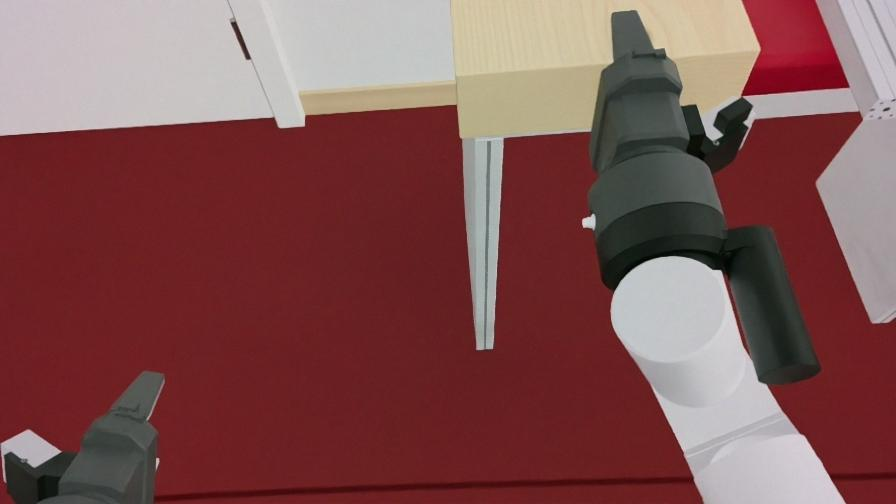

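>>> move(target={"side":"right","x":0.43,"y":-0.13,"z":0.86,"quat_wxyz":[0.7071,0,-0.7071,0]}, min_time_s=1.3)

>>> move(base={"x_m_s":-0.35,"for_s":1.3}, joints={"left_shoulder_roll_rad":0.6})

>>> move(base={"turn_rad_s":-0.6,"for_s":2.635}, joints={"torso_squat_rad":1.1,"torso_pitch_rad":0.45,"torso_yaw_rad":0.9,"head_pan_rad":-0.52,"head_tilt_rad":0.75}, min_time_s=3, cameras=["head_camera"])

Scene clock: 43.60 s.
Joint torques (N m): left_arm=[-0.72 3.75 3.44 -7.38 -0.06 -1.8 -0.09] | right_arm=[-23.54 0.36 0.03 -24.72 2.54 3.62 -0.46]
External joint torques (N m): left_arm=[0.48 -1.71 0.32 0.31 -0.1 -0.19 -0.05] | right_arm=[-12.43 -0.76 0.17 -14.51 1.91 2.84 -0.51]
Wrist force (N): left_arm=[-4.0 -0.5 -5.3] | right_arm=[-27.9 1.2 0.3]
Wrist torque (N m): left_arm=[-0.15 -0.04 0.16] | right_arm=[-0.11 1.70 0.22]
Wrist force, peak (N): left_arm=[-4.2 -0.1 -6.2] | right_arm=[-31.7 1.7 1.0]
move: done
base_odometry: x=+0.366 y=+1.342 heading=-0.023
lidar_m: 0.51 1.14 1.52 3.70 2.15 1.50 1.42 1.48 1.95 1.75 0.93 1.03
base_status: not commanded
joint_positions: torso_squat_rad=+0.800 torso_shift_rad=+0.000 torso_pitch_rad=+0.401 torso_yaw_rad=+0.000 left_shoulder_pitch_rad=+0.037 left_shoulder_roll_rad=+0.300 left_shoulder_yaw_rad=-0.043 left_elbow_rad=-1.400 left_forearm_roll_rad=-0.014 left_wrist_pitch_rad=+0.002 left_hand_roll_rad=+0.027 left_gripper_m=+0.099 right_shoulder_pitch_rad=-0.426 right_shoulder_roll_rad=-0.040 right_shoulder_yaw_rad=+0.186 right_elbow_rad=-1.714 right_forearm_roll_rad=-1.983 right_wrist_pitch_rad=-0.362 right_hand_roll_rad=+1.995 right_gripper_m=+0.074 head_pan_rad=+0.000 head_tilt_rad=+0.700
joint_status: all done
wheel_motors_off: 0
motor_effort: left_wheel=+0(1) right_wheel=+10(11)
chest: x=-0.1071 y=+0.0001 z=+1.0531 quat_wxyz=(+0.980, +0.000, +0.199, +0.000) (m; base frame)
left_hand: x=+0.2207 y=+0.3207 z=+0.5710 quat_wxyz=(+0.879, +0.076, -0.454, -0.122) (m; base frame)
right_hand: x=+0.4293 y=-0.1305 z=+0.8562 quat_wxyz=(+0.708, -0.001, -0.706, -0.001) (m; base frame)
right_hand_status: reached (checked arc, planned for 1.3 s): 4 mm and 0.2 deg off.
pictures: none

Scene clock: 46.17 s.
Joint torques (N m): left_arm=[-1.93 8.53 6.19 -6.15 0.02 -1.55 -0.05] | right_arm=[-24.36 0.82 -0.07 -24.41 2.49 3.62 -0.53]
External joint torques (N m): left_arm=[-0.5 -2.14 0.15 0.27 -0.04 -0.19 -0.02] | right_arm=[-13.26 -0.31 0.07 -14.21 1.85 2.83 -0.58]
Wrist force (N): left_arm=[-3.2 -1.9 -4.8] | right_arm=[-28.4 2.2 0.9]
Wrist torque (N m): left_arm=[-0.09 -0.02 0.12] | right_arm=[-0.03 1.71 0.24]
Wrist force, peak (N): left_arm=[-3.9 -2.0 -5.9] | right_arm=[-30.4 2.0 1.2]
move: done
base_odometry: x=-0.089 y=+1.353 heading=-0.023
lidar_m: 0.95 1.60 2.11 4.24 1.47 1.02 0.97 1.00 1.34 3.17 1.52 1.25
base_status: done (sent for 1.3 of 1.3 s)
joint_positions: torso_squat_rad=+0.800 torso_shift_rad=+0.000 torso_pitch_rad=+0.401 torso_yaw_rad=+0.000 left_shoulder_pitch_rad=+0.037 left_shoulder_roll_rad=+0.600 left_shoulder_yaw_rad=-0.043 left_elbow_rad=-1.400 left_forearm_roll_rad=-0.014 left_wrist_pitch_rad=+0.002 left_hand_roll_rad=+0.027 left_gripper_m=+0.099 right_shoulder_pitch_rad=-0.426 right_shoulder_roll_rad=-0.040 right_shoulder_yaw_rad=+0.186 right_elbow_rad=-1.714 right_forearm_roll_rad=-1.983 right_wrist_pitch_rad=-0.362 right_hand_roll_rad=+1.995 right_gripper_m=+0.074 head_pan_rad=+0.000 head_tilt_rad=+0.700
joint_status: all done
wheel_motors_off: 0
motor_effort: left_wheel=-9(32) right_wheel=+8(46)
chest: x=-0.1071 y=+0.0000 z=+1.0531 quat_wxyz=(+0.980, +0.000, +0.199, +0.000) (m; base frame)
left_hand: x=+0.2383 y=+0.4285 z=+0.6122 quat_wxyz=(+0.852, +0.165, -0.436, -0.238) (m; base frame)
right_hand: x=+0.4292 y=-0.1305 z=+0.8562 quat_wxyz=(+0.708, -0.001, -0.706, -0.001) (m; base frame)
pictures: none

Scene clock: 50.33 s.
Joint torques (N m): left_arm=[-2.2 13.75 9.76 -4.43 -0.12 -1.2 0] | right_arm=[-27.85 8.63 5.15 -23.44 1.98 6.5 -0.33]
External joint torques (N m): left_arm=[0.22 -2.75 0.42 0.2 -0.21 -0.22 0.02] | right_arm=[-13.72 1.6 1.69 -13.82 1.53 5.16 -0.38]
Wrist force (N): left_arm=[-2.3 -3.6 -3.8] | right_arm=[-27.4 -7.9 3.1]
Wrist torque (N m): left_arm=[0.03 0.00 0.11] | right_arm=[-0.72 1.66 0.20]
Wrist force, peak (N): left_arm=[-3.5 -2.8 -5.4] | right_arm=[-28.2 -8.1 3.3]
move: done
base_odometry: x=-0.089 y=+1.353 heading=-1.603
lidar_m: 2.95 1.51 1.27 0.97 1.57 2.07 4.23 1.51 1.03 0.97 0.99 1.28
base_status: done (sent for 2.63 of 2.63 s)
joint_positions: torso_squat_rad=+1.100 torso_shift_rad=+0.000 torso_pitch_rad=+0.451 torso_yaw_rad=+0.900 left_shoulder_pitch_rad=+0.037 left_shoulder_roll_rad=+0.600 left_shoulder_yaw_rad=-0.043 left_elbow_rad=-1.400 left_forearm_roll_rad=-0.014 left_wrist_pitch_rad=+0.002 left_hand_roll_rad=+0.027 left_gripper_m=+0.099 right_shoulder_pitch_rad=-0.426 right_shoulder_roll_rad=-0.041 right_shoulder_yaw_rad=+0.186 right_elbow_rad=-1.714 right_forearm_roll_rad=-1.983 right_wrist_pitch_rad=-0.362 right_hand_roll_rad=+1.995 right_gripper_m=+0.074 head_pan_rad=-0.520 head_tilt_rad=+0.750
joint_status: all done
wheel_motors_off: 0
motor_effort: left_wheel=+17(45) right_wheel=+2(43)
chest: x=-0.0931 y=+0.0002 z=+0.8766 quat_wxyz=(+0.878, +0.097, +0.201, +0.424) (m; base frame)
left_hand: x=-0.2390 y=+0.6504 z=+0.6456 quat_wxyz=(+0.841, +0.469, -0.265, +0.042) (m; base frame)
right_hand: x=+0.3309 y=+0.3656 z=+0.7023 quat_wxyz=(+0.654, +0.405, -0.620, +0.153) (m; base frame)
pictures: head_camera
camera_calibration:
head_camera: T_world_to_cam=[[0.317582, -0.929362, -0.188221, 0.2111], [-0.877657, -0.212952, -0.429382, 0.512136], [0.35897, 0.301558, -0.883292, 0.865626], [0, 0, 0, 1]] pos_world=[0.0717048, 0.0442128, 1.02424]

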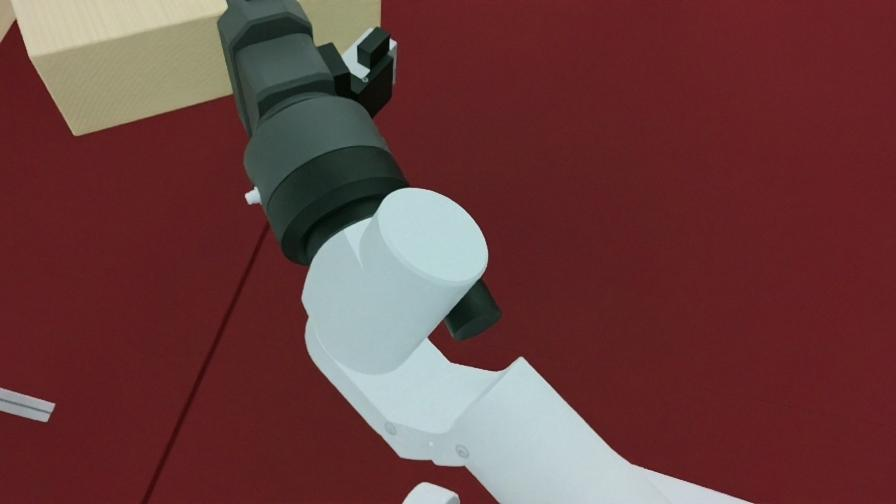

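>>> move(base={"x_m_s":0.5,"for_s":3.3}, joints={"right_shoulder_roll_rad":-0.7,"right_shoulder_pitch_rad":-0.7}, min_time_s=2)

>>> move(base={"turn_rad_s":0.6,"for_s":2.705}, joints={"right_shoulder_pitch_rad":1.214,"right_shoulder_roll_rad":-1.84,"right_shoulder_yaw_rad":-2.092,"right_elbow_rad":-2.096,"right_forearm_roll_rad":-1.958,"right_wrist_pitch_rad":1.315,"right_hand_roll_rad":0.088}, min_time_s=3.5, cameras=["head_camera"])

Scene clock: 56.67 s.
Joint torques (N m): left_arm=[-1.99 14.18 10.27 -4.28 0.07 -1.25 -0.03] | right_arm=[-32.89 -5.64 -7.33 -21.44 2.36 1.1 -0.27]
External joint torques (N m): left_arm=[0.42 -2.32 0.93 0.34 -0.02 -0.28 -0.02] | right_arm=[-14.95 -1.23 -3.22 -12.56 1.68 0.77 -0.32]
Wrist force (N): left_arm=[-2.2 -3.5 -4.8] | right_arm=[-25.2 7.5 12.7]
Wrist torque (N m): left_arm=[-0.01 0.08 0.09] | right_arm=[0.54 1.50 0.23]
Wrist force, peak (N): left_arm=[-2.9 -4.3 -4.5] | right_arm=[-29.6 4.6 10.6]
move: done
base_odometry: x=-0.142 y=-0.296 heading=-1.603
lidar_m: 2.59 2.65 0.98 0.92 0.95 1.91 4.75 1.32 0.90 0.85 0.86 1.13
base_status: done (sent for 3.3 of 3.3 s)
joint_positions: torso_squat_rad=+1.100 torso_shift_rad=+0.000 torso_pitch_rad=+0.451 torso_yaw_rad=+0.900 left_shoulder_pitch_rad=+0.037 left_shoulder_roll_rad=+0.600 left_shoulder_yaw_rad=-0.043 left_elbow_rad=-1.400 left_forearm_roll_rad=-0.014 left_wrist_pitch_rad=+0.002 left_hand_roll_rad=+0.027 left_gripper_m=+0.099 right_shoulder_pitch_rad=-0.696 right_shoulder_roll_rad=-0.700 right_shoulder_yaw_rad=+0.187 right_elbow_rad=-1.715 right_forearm_roll_rad=-1.983 right_wrist_pitch_rad=-0.361 right_hand_roll_rad=+1.995 right_gripper_m=+0.074 head_pan_rad=-0.520 head_tilt_rad=+0.750
joint_status: all done
wheel_motors_off: 0
motor_effort: left_wheel=-1(60) right_wheel=+1(41)
chest: x=-0.0929 y=+0.0002 z=+0.8765 quat_wxyz=(+0.878, +0.097, +0.202, +0.424) (m; base frame)
left_hand: x=-0.2389 y=+0.6504 z=+0.6457 quat_wxyz=(+0.842, +0.469, -0.265, +0.042) (m; base frame)
right_hand: x=+0.4920 y=+0.2869 z=+0.8429 quat_wxyz=(+0.457, +0.222, -0.820, +0.264) (m; base frame)
pictures: none

Scene clock: 60.90 s.
Joint torques (N m): left_arm=[-2.18 14.13 9.89 -4.35 0.05 -1.28 -0.02] | right_arm=[-15.74 -1.06 -17.84 5.68 -0.74 -6.32 -0.46]
External joint torques (N m): left_arm=[0.24 -2.37 0.54 0.27 -0.04 -0.31 0] | right_arm=[-8.03 0.26 -8.93 3.73 -0.83 -4.92 -0.49]
Wrist force (N): left_arm=[-2.1 -3.6 -3.9] | right_arm=[-18.8 0.7 -18.6]
Wrist torque (N m): left_arm=[0.05 0.07 0.10] | right_arm=[-0.51 1.27 0.29]
Wrist force, peak (N): left_arm=[-2.5 -4.1 -5.2] | right_arm=[-28.9 6.3 8.8]
move: done
base_odometry: x=-0.142 y=-0.296 heading=+0.016
lidar_m: 0.93 0.97 1.91 3.54 1.21 0.88 0.83 0.89 1.21 3.14 2.47 0.96
base_status: done (sent for 2.7 of 2.7 s)
joint_positions: torso_squat_rad=+1.100 torso_shift_rad=+0.000 torso_pitch_rad=+0.451 torso_yaw_rad=+0.900 left_shoulder_pitch_rad=+0.037 left_shoulder_roll_rad=+0.600 left_shoulder_yaw_rad=-0.043 left_elbow_rad=-1.400 left_forearm_roll_rad=-0.014 left_wrist_pitch_rad=+0.002 left_hand_roll_rad=+0.027 left_gripper_m=+0.099 right_shoulder_pitch_rad=+1.216 right_shoulder_roll_rad=-1.840 right_shoulder_yaw_rad=-2.090 right_elbow_rad=-2.097 right_forearm_roll_rad=-1.958 right_wrist_pitch_rad=+1.316 right_hand_roll_rad=+0.088 right_gripper_m=+0.074 head_pan_rad=-0.520 head_tilt_rad=+0.750
joint_status: all done
wheel_motors_off: 0
motor_effort: left_wheel=-1(41) right_wheel=+19(35)
chest: x=-0.0930 y=+0.0001 z=+0.8766 quat_wxyz=(+0.878, +0.097, +0.201, +0.424) (m; base frame)
left_hand: x=-0.2390 y=+0.6503 z=+0.6458 quat_wxyz=(+0.841, +0.469, -0.265, +0.042) (m; base frame)
right_hand: x=+0.3747 y=+0.0794 z=+0.8566 quat_wxyz=(+0.655, +0.269, -0.267, +0.654) (m; base frame)
pictures: head_camera
camera_calibration:
head_camera: T_world_to_cam=[[0.317524, -0.929324, -0.188511, 0.211256], [-0.877759, -0.212838, -0.429231, 0.512007], [0.358772, 0.301758, -0.883303, 0.865549], [0, 0, 0, 1]] pos_world=[0.071805, 0.0441126, 1.02414]

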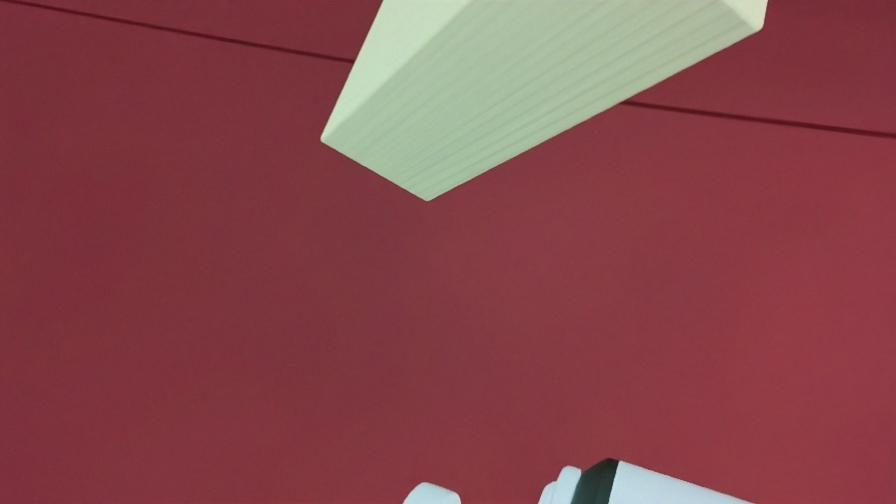

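>>> move(base={"x_m_s":0.35,"for_s":1.6}, cameras=["head_camera"])

Scene clock: 64.33 s.
Joint torques (N m): left_arm=[-2.29 14.32 10.21 -4.4 0 -1.18 -0.04] | right_arm=[-15.96 -1.03 -17.33 5.06 -1.17 -6.28 -0.36]
External joint torques (N m): left_arm=[0.13 -2.18 0.87 0.22 -0.09 -0.21 -0.02] | right_arm=[-8.26 0.3 -8.45 3.1 -1.26 -4.9 -0.4]
Wrist force (N): left_arm=[-2.5 -4.1 -4.1] | right_arm=[-20.4 0.4 -18.5]
Wrist torque (N m): left_arm=[0.07 0.00 0.09] | right_arm=[-0.50 1.17 0.29]
Wrist force, peak (N): left_arm=[-2.6 -4.2 -4.8] | right_arm=[-21.3 -2.2 -18.9]
move: done
base_odometry: x=+0.418 y=-0.287 heading=+0.017
lidar_m: 0.37 0.39 0.52 4.31 2.02 1.46 1.40 1.47 1.99 4.81 0.54 0.38
base_status: done (sent for 1.6 of 1.6 s)
joint_positions: torso_squat_rad=+1.100 torso_shift_rad=+0.000 torso_pitch_rad=+0.451 torso_yaw_rad=+0.900 left_shoulder_pitch_rad=+0.037 left_shoulder_roll_rad=+0.600 left_shoulder_yaw_rad=-0.043 left_elbow_rad=-1.400 left_forearm_roll_rad=-0.014 left_wrist_pitch_rad=+0.002 left_hand_roll_rad=+0.027 left_gripper_m=+0.099 right_shoulder_pitch_rad=+1.216 right_shoulder_roll_rad=-1.840 right_shoulder_yaw_rad=-2.090 right_elbow_rad=-2.097 right_forearm_roll_rad=-1.958 right_wrist_pitch_rad=+1.316 right_hand_roll_rad=+0.088 right_gripper_m=+0.074 head_pan_rad=-0.520 head_tilt_rad=+0.750
joint_status: not commanded
wheel_motors_off: 0
motor_effort: left_wheel=+6(35) right_wheel=-3(45)
chest: x=-0.0930 y=+0.0001 z=+0.8766 quat_wxyz=(+0.878, +0.097, +0.201, +0.424) (m; base frame)
left_hand: x=-0.2390 y=+0.6503 z=+0.6458 quat_wxyz=(+0.841, +0.469, -0.265, +0.042) (m; base frame)
right_hand: x=+0.3747 y=+0.0794 z=+0.8567 quat_wxyz=(+0.655, +0.269, -0.267, +0.654) (m; base frame)
pictures: head_camera
camera_calibration:
head_camera: T_world_to_cam=[[0.317518, -0.929328, -0.188501, 0.211153], [-0.877713, -0.212797, -0.429345, 0.512097], [0.35889, 0.301775, -0.88325, 0.865515], [0, 0, 0, 1]] pos_world=[0.0718048, 0.0440127, 1.02413]

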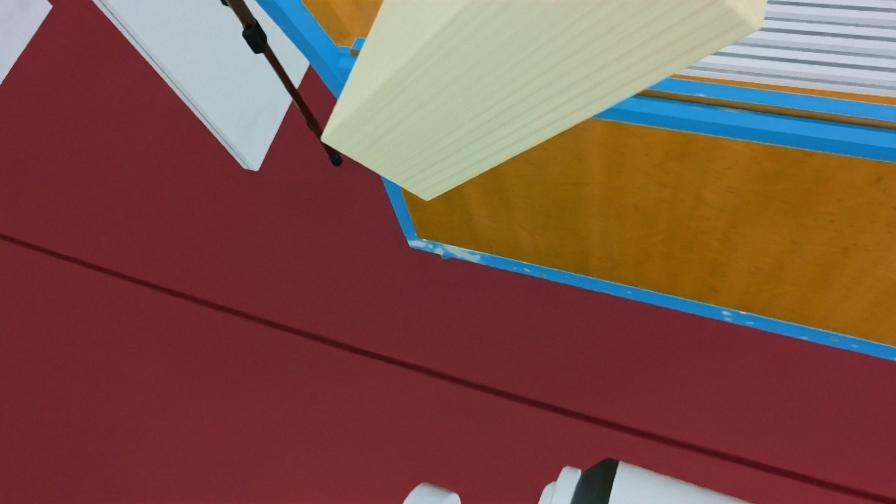

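>>> move(base={"x_m_s":0.2,"for_s":0.8}, cameras=["head_camera"])

Scene clock: 67.40 s.
Joint torques (N m): left_arm=[-2.09 14.24 10.13 -4.43 -0.06 -1.18 -0.11] | right_arm=[-16.4 -0.88 -16.87 5.15 -1.02 -6.38 -0.39]
External joint torques (N m): left_arm=[0.33 -2.26 0.78 0.19 -0.15 -0.21 -0.09] | right_arm=[-8.7 0.44 -7.99 3.2 -1.11 -5 -0.43]
Wrist force (N): left_arm=[-1.6 -3.2 -4.0] | right_arm=[-19.4 0.7 -17.9]
Wrist torque (N m): left_arm=[0.01 0.08 0.15] | right_arm=[-0.42 1.23 0.31]
Wrist force, peak (N): left_arm=[-3.2 -3.6 -4.9] | right_arm=[-20.1 0.0 -20.2]
move: done
base_odometry: x=+0.578 y=-0.284 heading=+0.017
lidar_m: 0.20 0.21 0.30 1.61 2.26 1.63 1.56 1.63 2.20 0.87 0.32 0.22
base_status: done (sent for 0.8 of 0.8 s)
joint_positions: torso_squat_rad=+1.100 torso_shift_rad=+0.000 torso_pitch_rad=+0.451 torso_yaw_rad=+0.900 left_shoulder_pitch_rad=+0.037 left_shoulder_roll_rad=+0.600 left_shoulder_yaw_rad=-0.043 left_elbow_rad=-1.400 left_forearm_roll_rad=-0.014 left_wrist_pitch_rad=+0.002 left_hand_roll_rad=+0.027 left_gripper_m=+0.099 right_shoulder_pitch_rad=+1.216 right_shoulder_roll_rad=-1.840 right_shoulder_yaw_rad=-2.090 right_elbow_rad=-2.097 right_forearm_roll_rad=-1.958 right_wrist_pitch_rad=+1.316 right_hand_roll_rad=+0.088 right_gripper_m=+0.074 head_pan_rad=-0.520 head_tilt_rad=+0.750
joint_status: not commanded
wheel_motors_off: 0
motor_effort: left_wheel=+7(32) right_wheel=-7(19)
chest: x=-0.0930 y=+0.0001 z=+0.8766 quat_wxyz=(+0.878, +0.097, +0.201, +0.424) (m; base frame)
left_hand: x=-0.2390 y=+0.6503 z=+0.6458 quat_wxyz=(+0.841, +0.469, -0.265, +0.042) (m; base frame)
right_hand: x=+0.3747 y=+0.0794 z=+0.8567 quat_wxyz=(+0.655, +0.269, -0.267, +0.654) (m; base frame)
pictures: head_camera
camera_calibration:
head_camera: T_world_to_cam=[[0.317536, -0.929323, -0.188493, 0.211162], [-0.877707, -0.212815, -0.429349, 0.512144], [0.35889, 0.301775, -0.88325, 0.865603], [0, 0, 0, 1]] pos_world=[0.0718048, 0.0440127, 1.02423]

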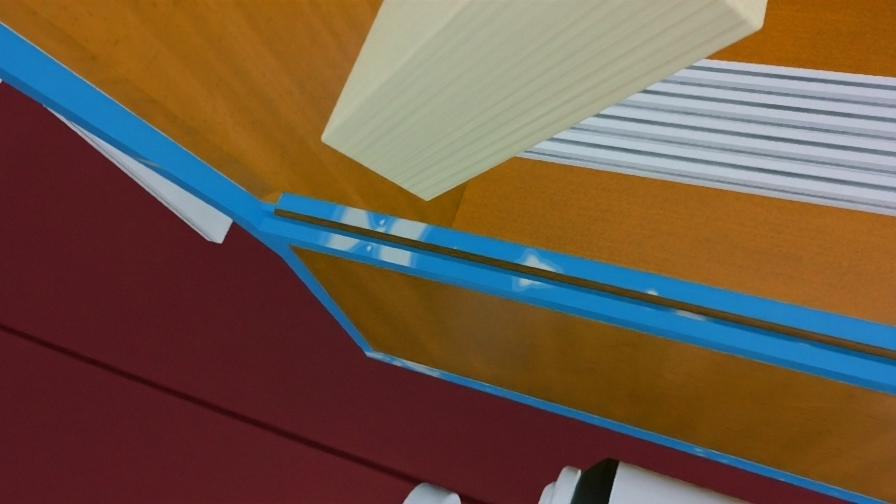

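>>> move(target={"side":"right","x":0.408,"y":0.085,"z":0.65,"quat_wxyz":[0.6533,0.2706,-0.2706,0.6533]}, min_time_s=2)

>>> move(target={"side":"right","x":0.408,"y":0.085,"z":0.52,"quat_wxyz":[0.6335,0.314,-0.314,0.6335]}, min_time_s=1.8)

>>> move(target={"side":"right","x":0.408,"y":0.085,"z":0.455,"quat_wxyz":[0.6124,0.3536,-0.3536,0.6124]}, min_time_s=1.5, cameras=["head_camera"])

Scene clock: 72.43 s.
Joint torques (N m): left_arm=[-2.48 14.11 10.24 -4.54 -0.05 -1.23 -0.03] | right_arm=[0.57 2.09 -2.95 -3.57 6.64 3.8 4.71]
External joint torques (N m): left_arm=[-0.02 -2.4 0.89 0.09 -0.15 -0.25 -0.01] | right_arm=[8.5 -1.66 7.4 -2.92 6.74 5.08 4.68]
Wrist force (N): left_arm=[-1.8 -3.8 -3.7] | right_arm=[3.7 -10.4 18.5]
Wrist torque (N m): left_arm=[0.08 0.09 0.10] | right_arm=[4.35 -4.72 -4.84]
Wrist force, peak (N): left_arm=[-1.7 -4.5 -4.8] | right_arm=[22.3 -52.0 80.0]
move: done
base_odometry: x=+0.578 y=-0.284 heading=+0.017
lidar_m: 0.17 0.18 0.25 1.59 2.26 1.63 1.57 1.62 2.20 0.90 0.27 0.19
base_status: not commanded
joint_positions: torso_squat_rad=+1.100 torso_shift_rad=+0.000 torso_pitch_rad=+0.450 torso_yaw_rad=+0.900 left_shoulder_pitch_rad=+0.037 left_shoulder_roll_rad=+0.600 left_shoulder_yaw_rad=-0.043 left_elbow_rad=-1.400 left_forearm_roll_rad=-0.014 left_wrist_pitch_rad=+0.002 left_hand_roll_rad=+0.027 left_gripper_m=+0.099 right_shoulder_pitch_rad=+1.539 right_shoulder_roll_rad=-1.754 right_shoulder_yaw_rad=-1.572 right_elbow_rad=-2.085 right_forearm_roll_rad=-1.801 right_wrist_pitch_rad=+0.601 right_hand_roll_rad=+0.458 right_gripper_m=+0.091 head_pan_rad=-0.520 head_tilt_rad=+0.750
joint_status: all done
wheel_motors_off: 0
motor_effort: left_wheel=-1(27) right_wheel=-4(8)
chest: x=-0.0935 y=-0.0002 z=+0.8767 quat_wxyz=(+0.878, +0.097, +0.201, +0.424) (m; base frame)
left_hand: x=-0.2391 y=+0.6502 z=+0.6461 quat_wxyz=(+0.841, +0.469, -0.266, +0.042) (m; base frame)
right_hand: x=+0.4088 y=+0.0853 z=+0.6526 quat_wxyz=(+0.654, +0.271, -0.274, +0.652) (m; base frame)
right_hand_status: reached (checked arc, planned for 2.0 s): 3 mm and 0.4 deg off.
pictures: none

Scene clock: 74.57 s.
Joint torques (N m): left_arm=[-2.45 14.24 10.28 -4.54 -0.02 -1.24 -0.04] | right_arm=[-8.71 12.5 -10.1 -1.18 -0.37 0.63 -0.01]
External joint torques (N m): left_arm=[-0.01 -2.26 0.94 0.09 -0.11 -0.27 -0.03] | right_arm=[0.47 0.49 -1.6 0.28 -0.15 0.15 -0.05]
Wrist force (N): left_arm=[-2.5 -3.6 -4.2] | right_arm=[-5.5 1.6 -2.4]
Wrist torque (N m): left_arm=[0.03 -0.02 0.11] | right_arm=[-0.23 -0.27 -0.25]
Wrist force, peak (N): left_arm=[-2.9 -4.5 -4.7] | right_arm=[-1.1 -38.6 27.2]
move: done
base_odometry: x=+0.578 y=-0.284 heading=+0.017
lidar_m: 0.14 0.15 0.20 1.61 2.25 1.62 1.55 1.63 2.20 4.17 0.24 0.17
base_status: not commanded
joint_positions: torso_squat_rad=+1.100 torso_shift_rad=+0.000 torso_pitch_rad=+0.450 torso_yaw_rad=+0.900 left_shoulder_pitch_rad=+0.037 left_shoulder_roll_rad=+0.600 left_shoulder_yaw_rad=-0.043 left_elbow_rad=-1.400 left_forearm_roll_rad=-0.014 left_wrist_pitch_rad=+0.002 left_hand_roll_rad=+0.027 left_gripper_m=+0.099 right_shoulder_pitch_rad=+2.141 right_shoulder_roll_rad=-1.972 right_shoulder_yaw_rad=-1.650 right_elbow_rad=-1.801 right_forearm_roll_rad=-3.073 right_wrist_pitch_rad=+0.190 right_hand_roll_rad=+1.930 right_gripper_m=+0.030 head_pan_rad=-0.520 head_tilt_rad=+0.750
joint_status: all done
wheel_motors_off: 0
on_its_own: right_gripper_m moved -0.061 to your old target +0.030
motor_effort: left_wheel=+4(36) right_wheel=-6(31)
chest: x=-0.0933 y=+0.0000 z=+0.8766 quat_wxyz=(+0.878, +0.097, +0.201, +0.424) (m; base frame)
left_hand: x=-0.2391 y=+0.6502 z=+0.6459 quat_wxyz=(+0.841, +0.469, -0.265, +0.042) (m; base frame)
right_hand: x=+0.4082 y=+0.0851 z=+0.5198 quat_wxyz=(+0.636, +0.310, -0.307, +0.636) (m; base frame)
right_hand_status: reached (checked arc, planned for 1.8 s): 0 mm and 1.0 deg off.
pictures: none

Scene clock: 76.40 s.
Joint torques (N m): left_arm=[-2.56 14.15 10.22 -4.47 0.09 -1.29 -0.03] | right_arm=[-9.33 14.47 -9.42 -0.68 -0.88 0.85 0.13]
External joint torques (N m): left_arm=[-0.12 -2.35 0.87 0.16 0 -0.32 -0.02] | right_arm=[0.88 0.48 -1.69 0.57 -0.41 0.07 0.09]
Wrist force (N): left_arm=[-1.6 -3.7 -4.0] | right_arm=[-5.6 1.0 -3.1]
Wrist torque (N m): left_arm=[0.01 0.10 0.12] | right_arm=[-0.17 -0.28 -0.25]
Wrist force, peak (N): left_arm=[-2.7 -4.2 -4.8] | right_arm=[-5.8 1.5 -2.8]
move: short
base_odometry: x=+0.578 y=-0.284 heading=+0.017
lidar_m: 0.13 0.15 0.20 1.61 2.27 1.64 1.56 1.64 2.21 4.17 0.26 0.16
base_status: not commanded
joint_positions: torso_squat_rad=+1.100 torso_shift_rad=+0.000 torso_pitch_rad=+0.450 torso_yaw_rad=+0.900 left_shoulder_pitch_rad=+0.037 left_shoulder_roll_rad=+0.600 left_shoulder_yaw_rad=-0.043 left_elbow_rad=-1.400 left_forearm_roll_rad=-0.014 left_wrist_pitch_rad=+0.002 left_hand_roll_rad=+0.027 left_gripper_m=+0.099 right_shoulder_pitch_rad=+2.356 right_shoulder_roll_rad=-2.177 right_shoulder_yaw_rad=-1.794 right_elbow_rad=-1.478 right_forearm_roll_rad=-3.141 right_wrist_pitch_rad=+0.397 right_hand_roll_rad=+2.088 right_gripper_m=+0.030 head_pan_rad=-0.520 head_tilt_rad=+0.750
joint_status: all done
wheel_motors_off: 0
motor_effort: left_wheel=+4(5) right_wheel=-7(8)
chest: x=-0.0933 y=+0.0000 z=+0.8766 quat_wxyz=(+0.878, +0.097, +0.201, +0.424) (m; base frame)
left_hand: x=-0.2391 y=+0.6502 z=+0.6459 quat_wxyz=(+0.841, +0.469, -0.265, +0.042) (m; base frame)
right_hand: x=+0.4082 y=+0.0851 z=+0.4551 quat_wxyz=(+0.618, +0.339, -0.284, +0.650) (m; base frame)
right_hand_status: short (checked arc, as near as the solve gets, planned for 1.5 s): 0 mm and 9.2 deg off. The place is met; only the turn is off.
pictures: head_camera
camera_calibration:
head_camera: T_world_to_cam=[[0.317579, -0.929308, -0.188493, 0.211262], [-0.877411, -0.212616, -0.430052, 0.512458], [0.359574, 0.301961, -0.882908, 0.86558], [0, 0, 0, 1]] pos_world=[0.071304, 0.0439128, 1.02443]

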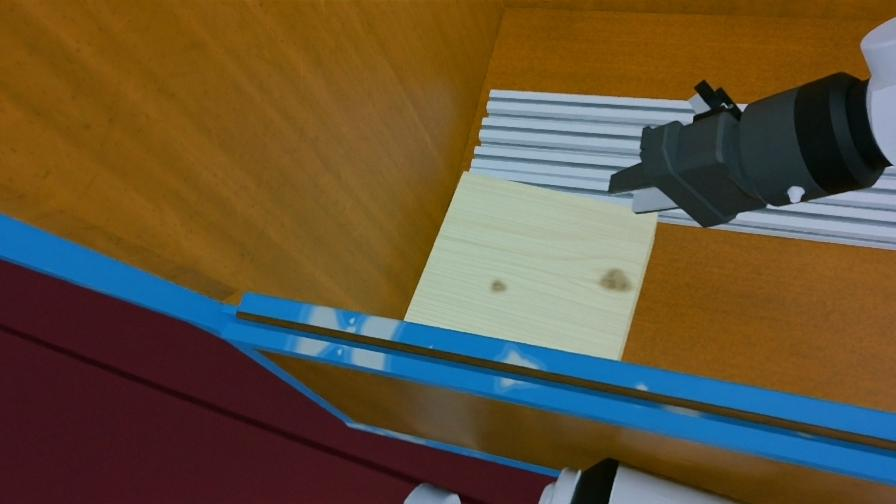

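>>> zoom_image(camera="head_camera", region=[340, 100, 740, 400])

Scaled by 1.260 from the camera's 896x504 image, which has a finer 1280x720 frame.

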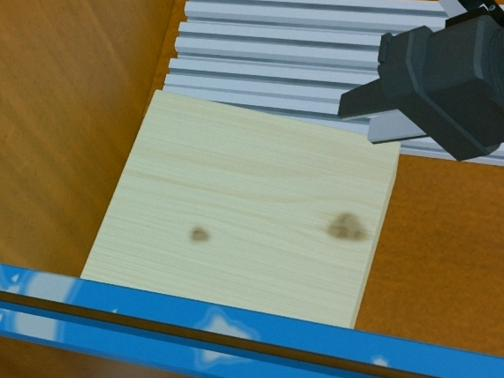

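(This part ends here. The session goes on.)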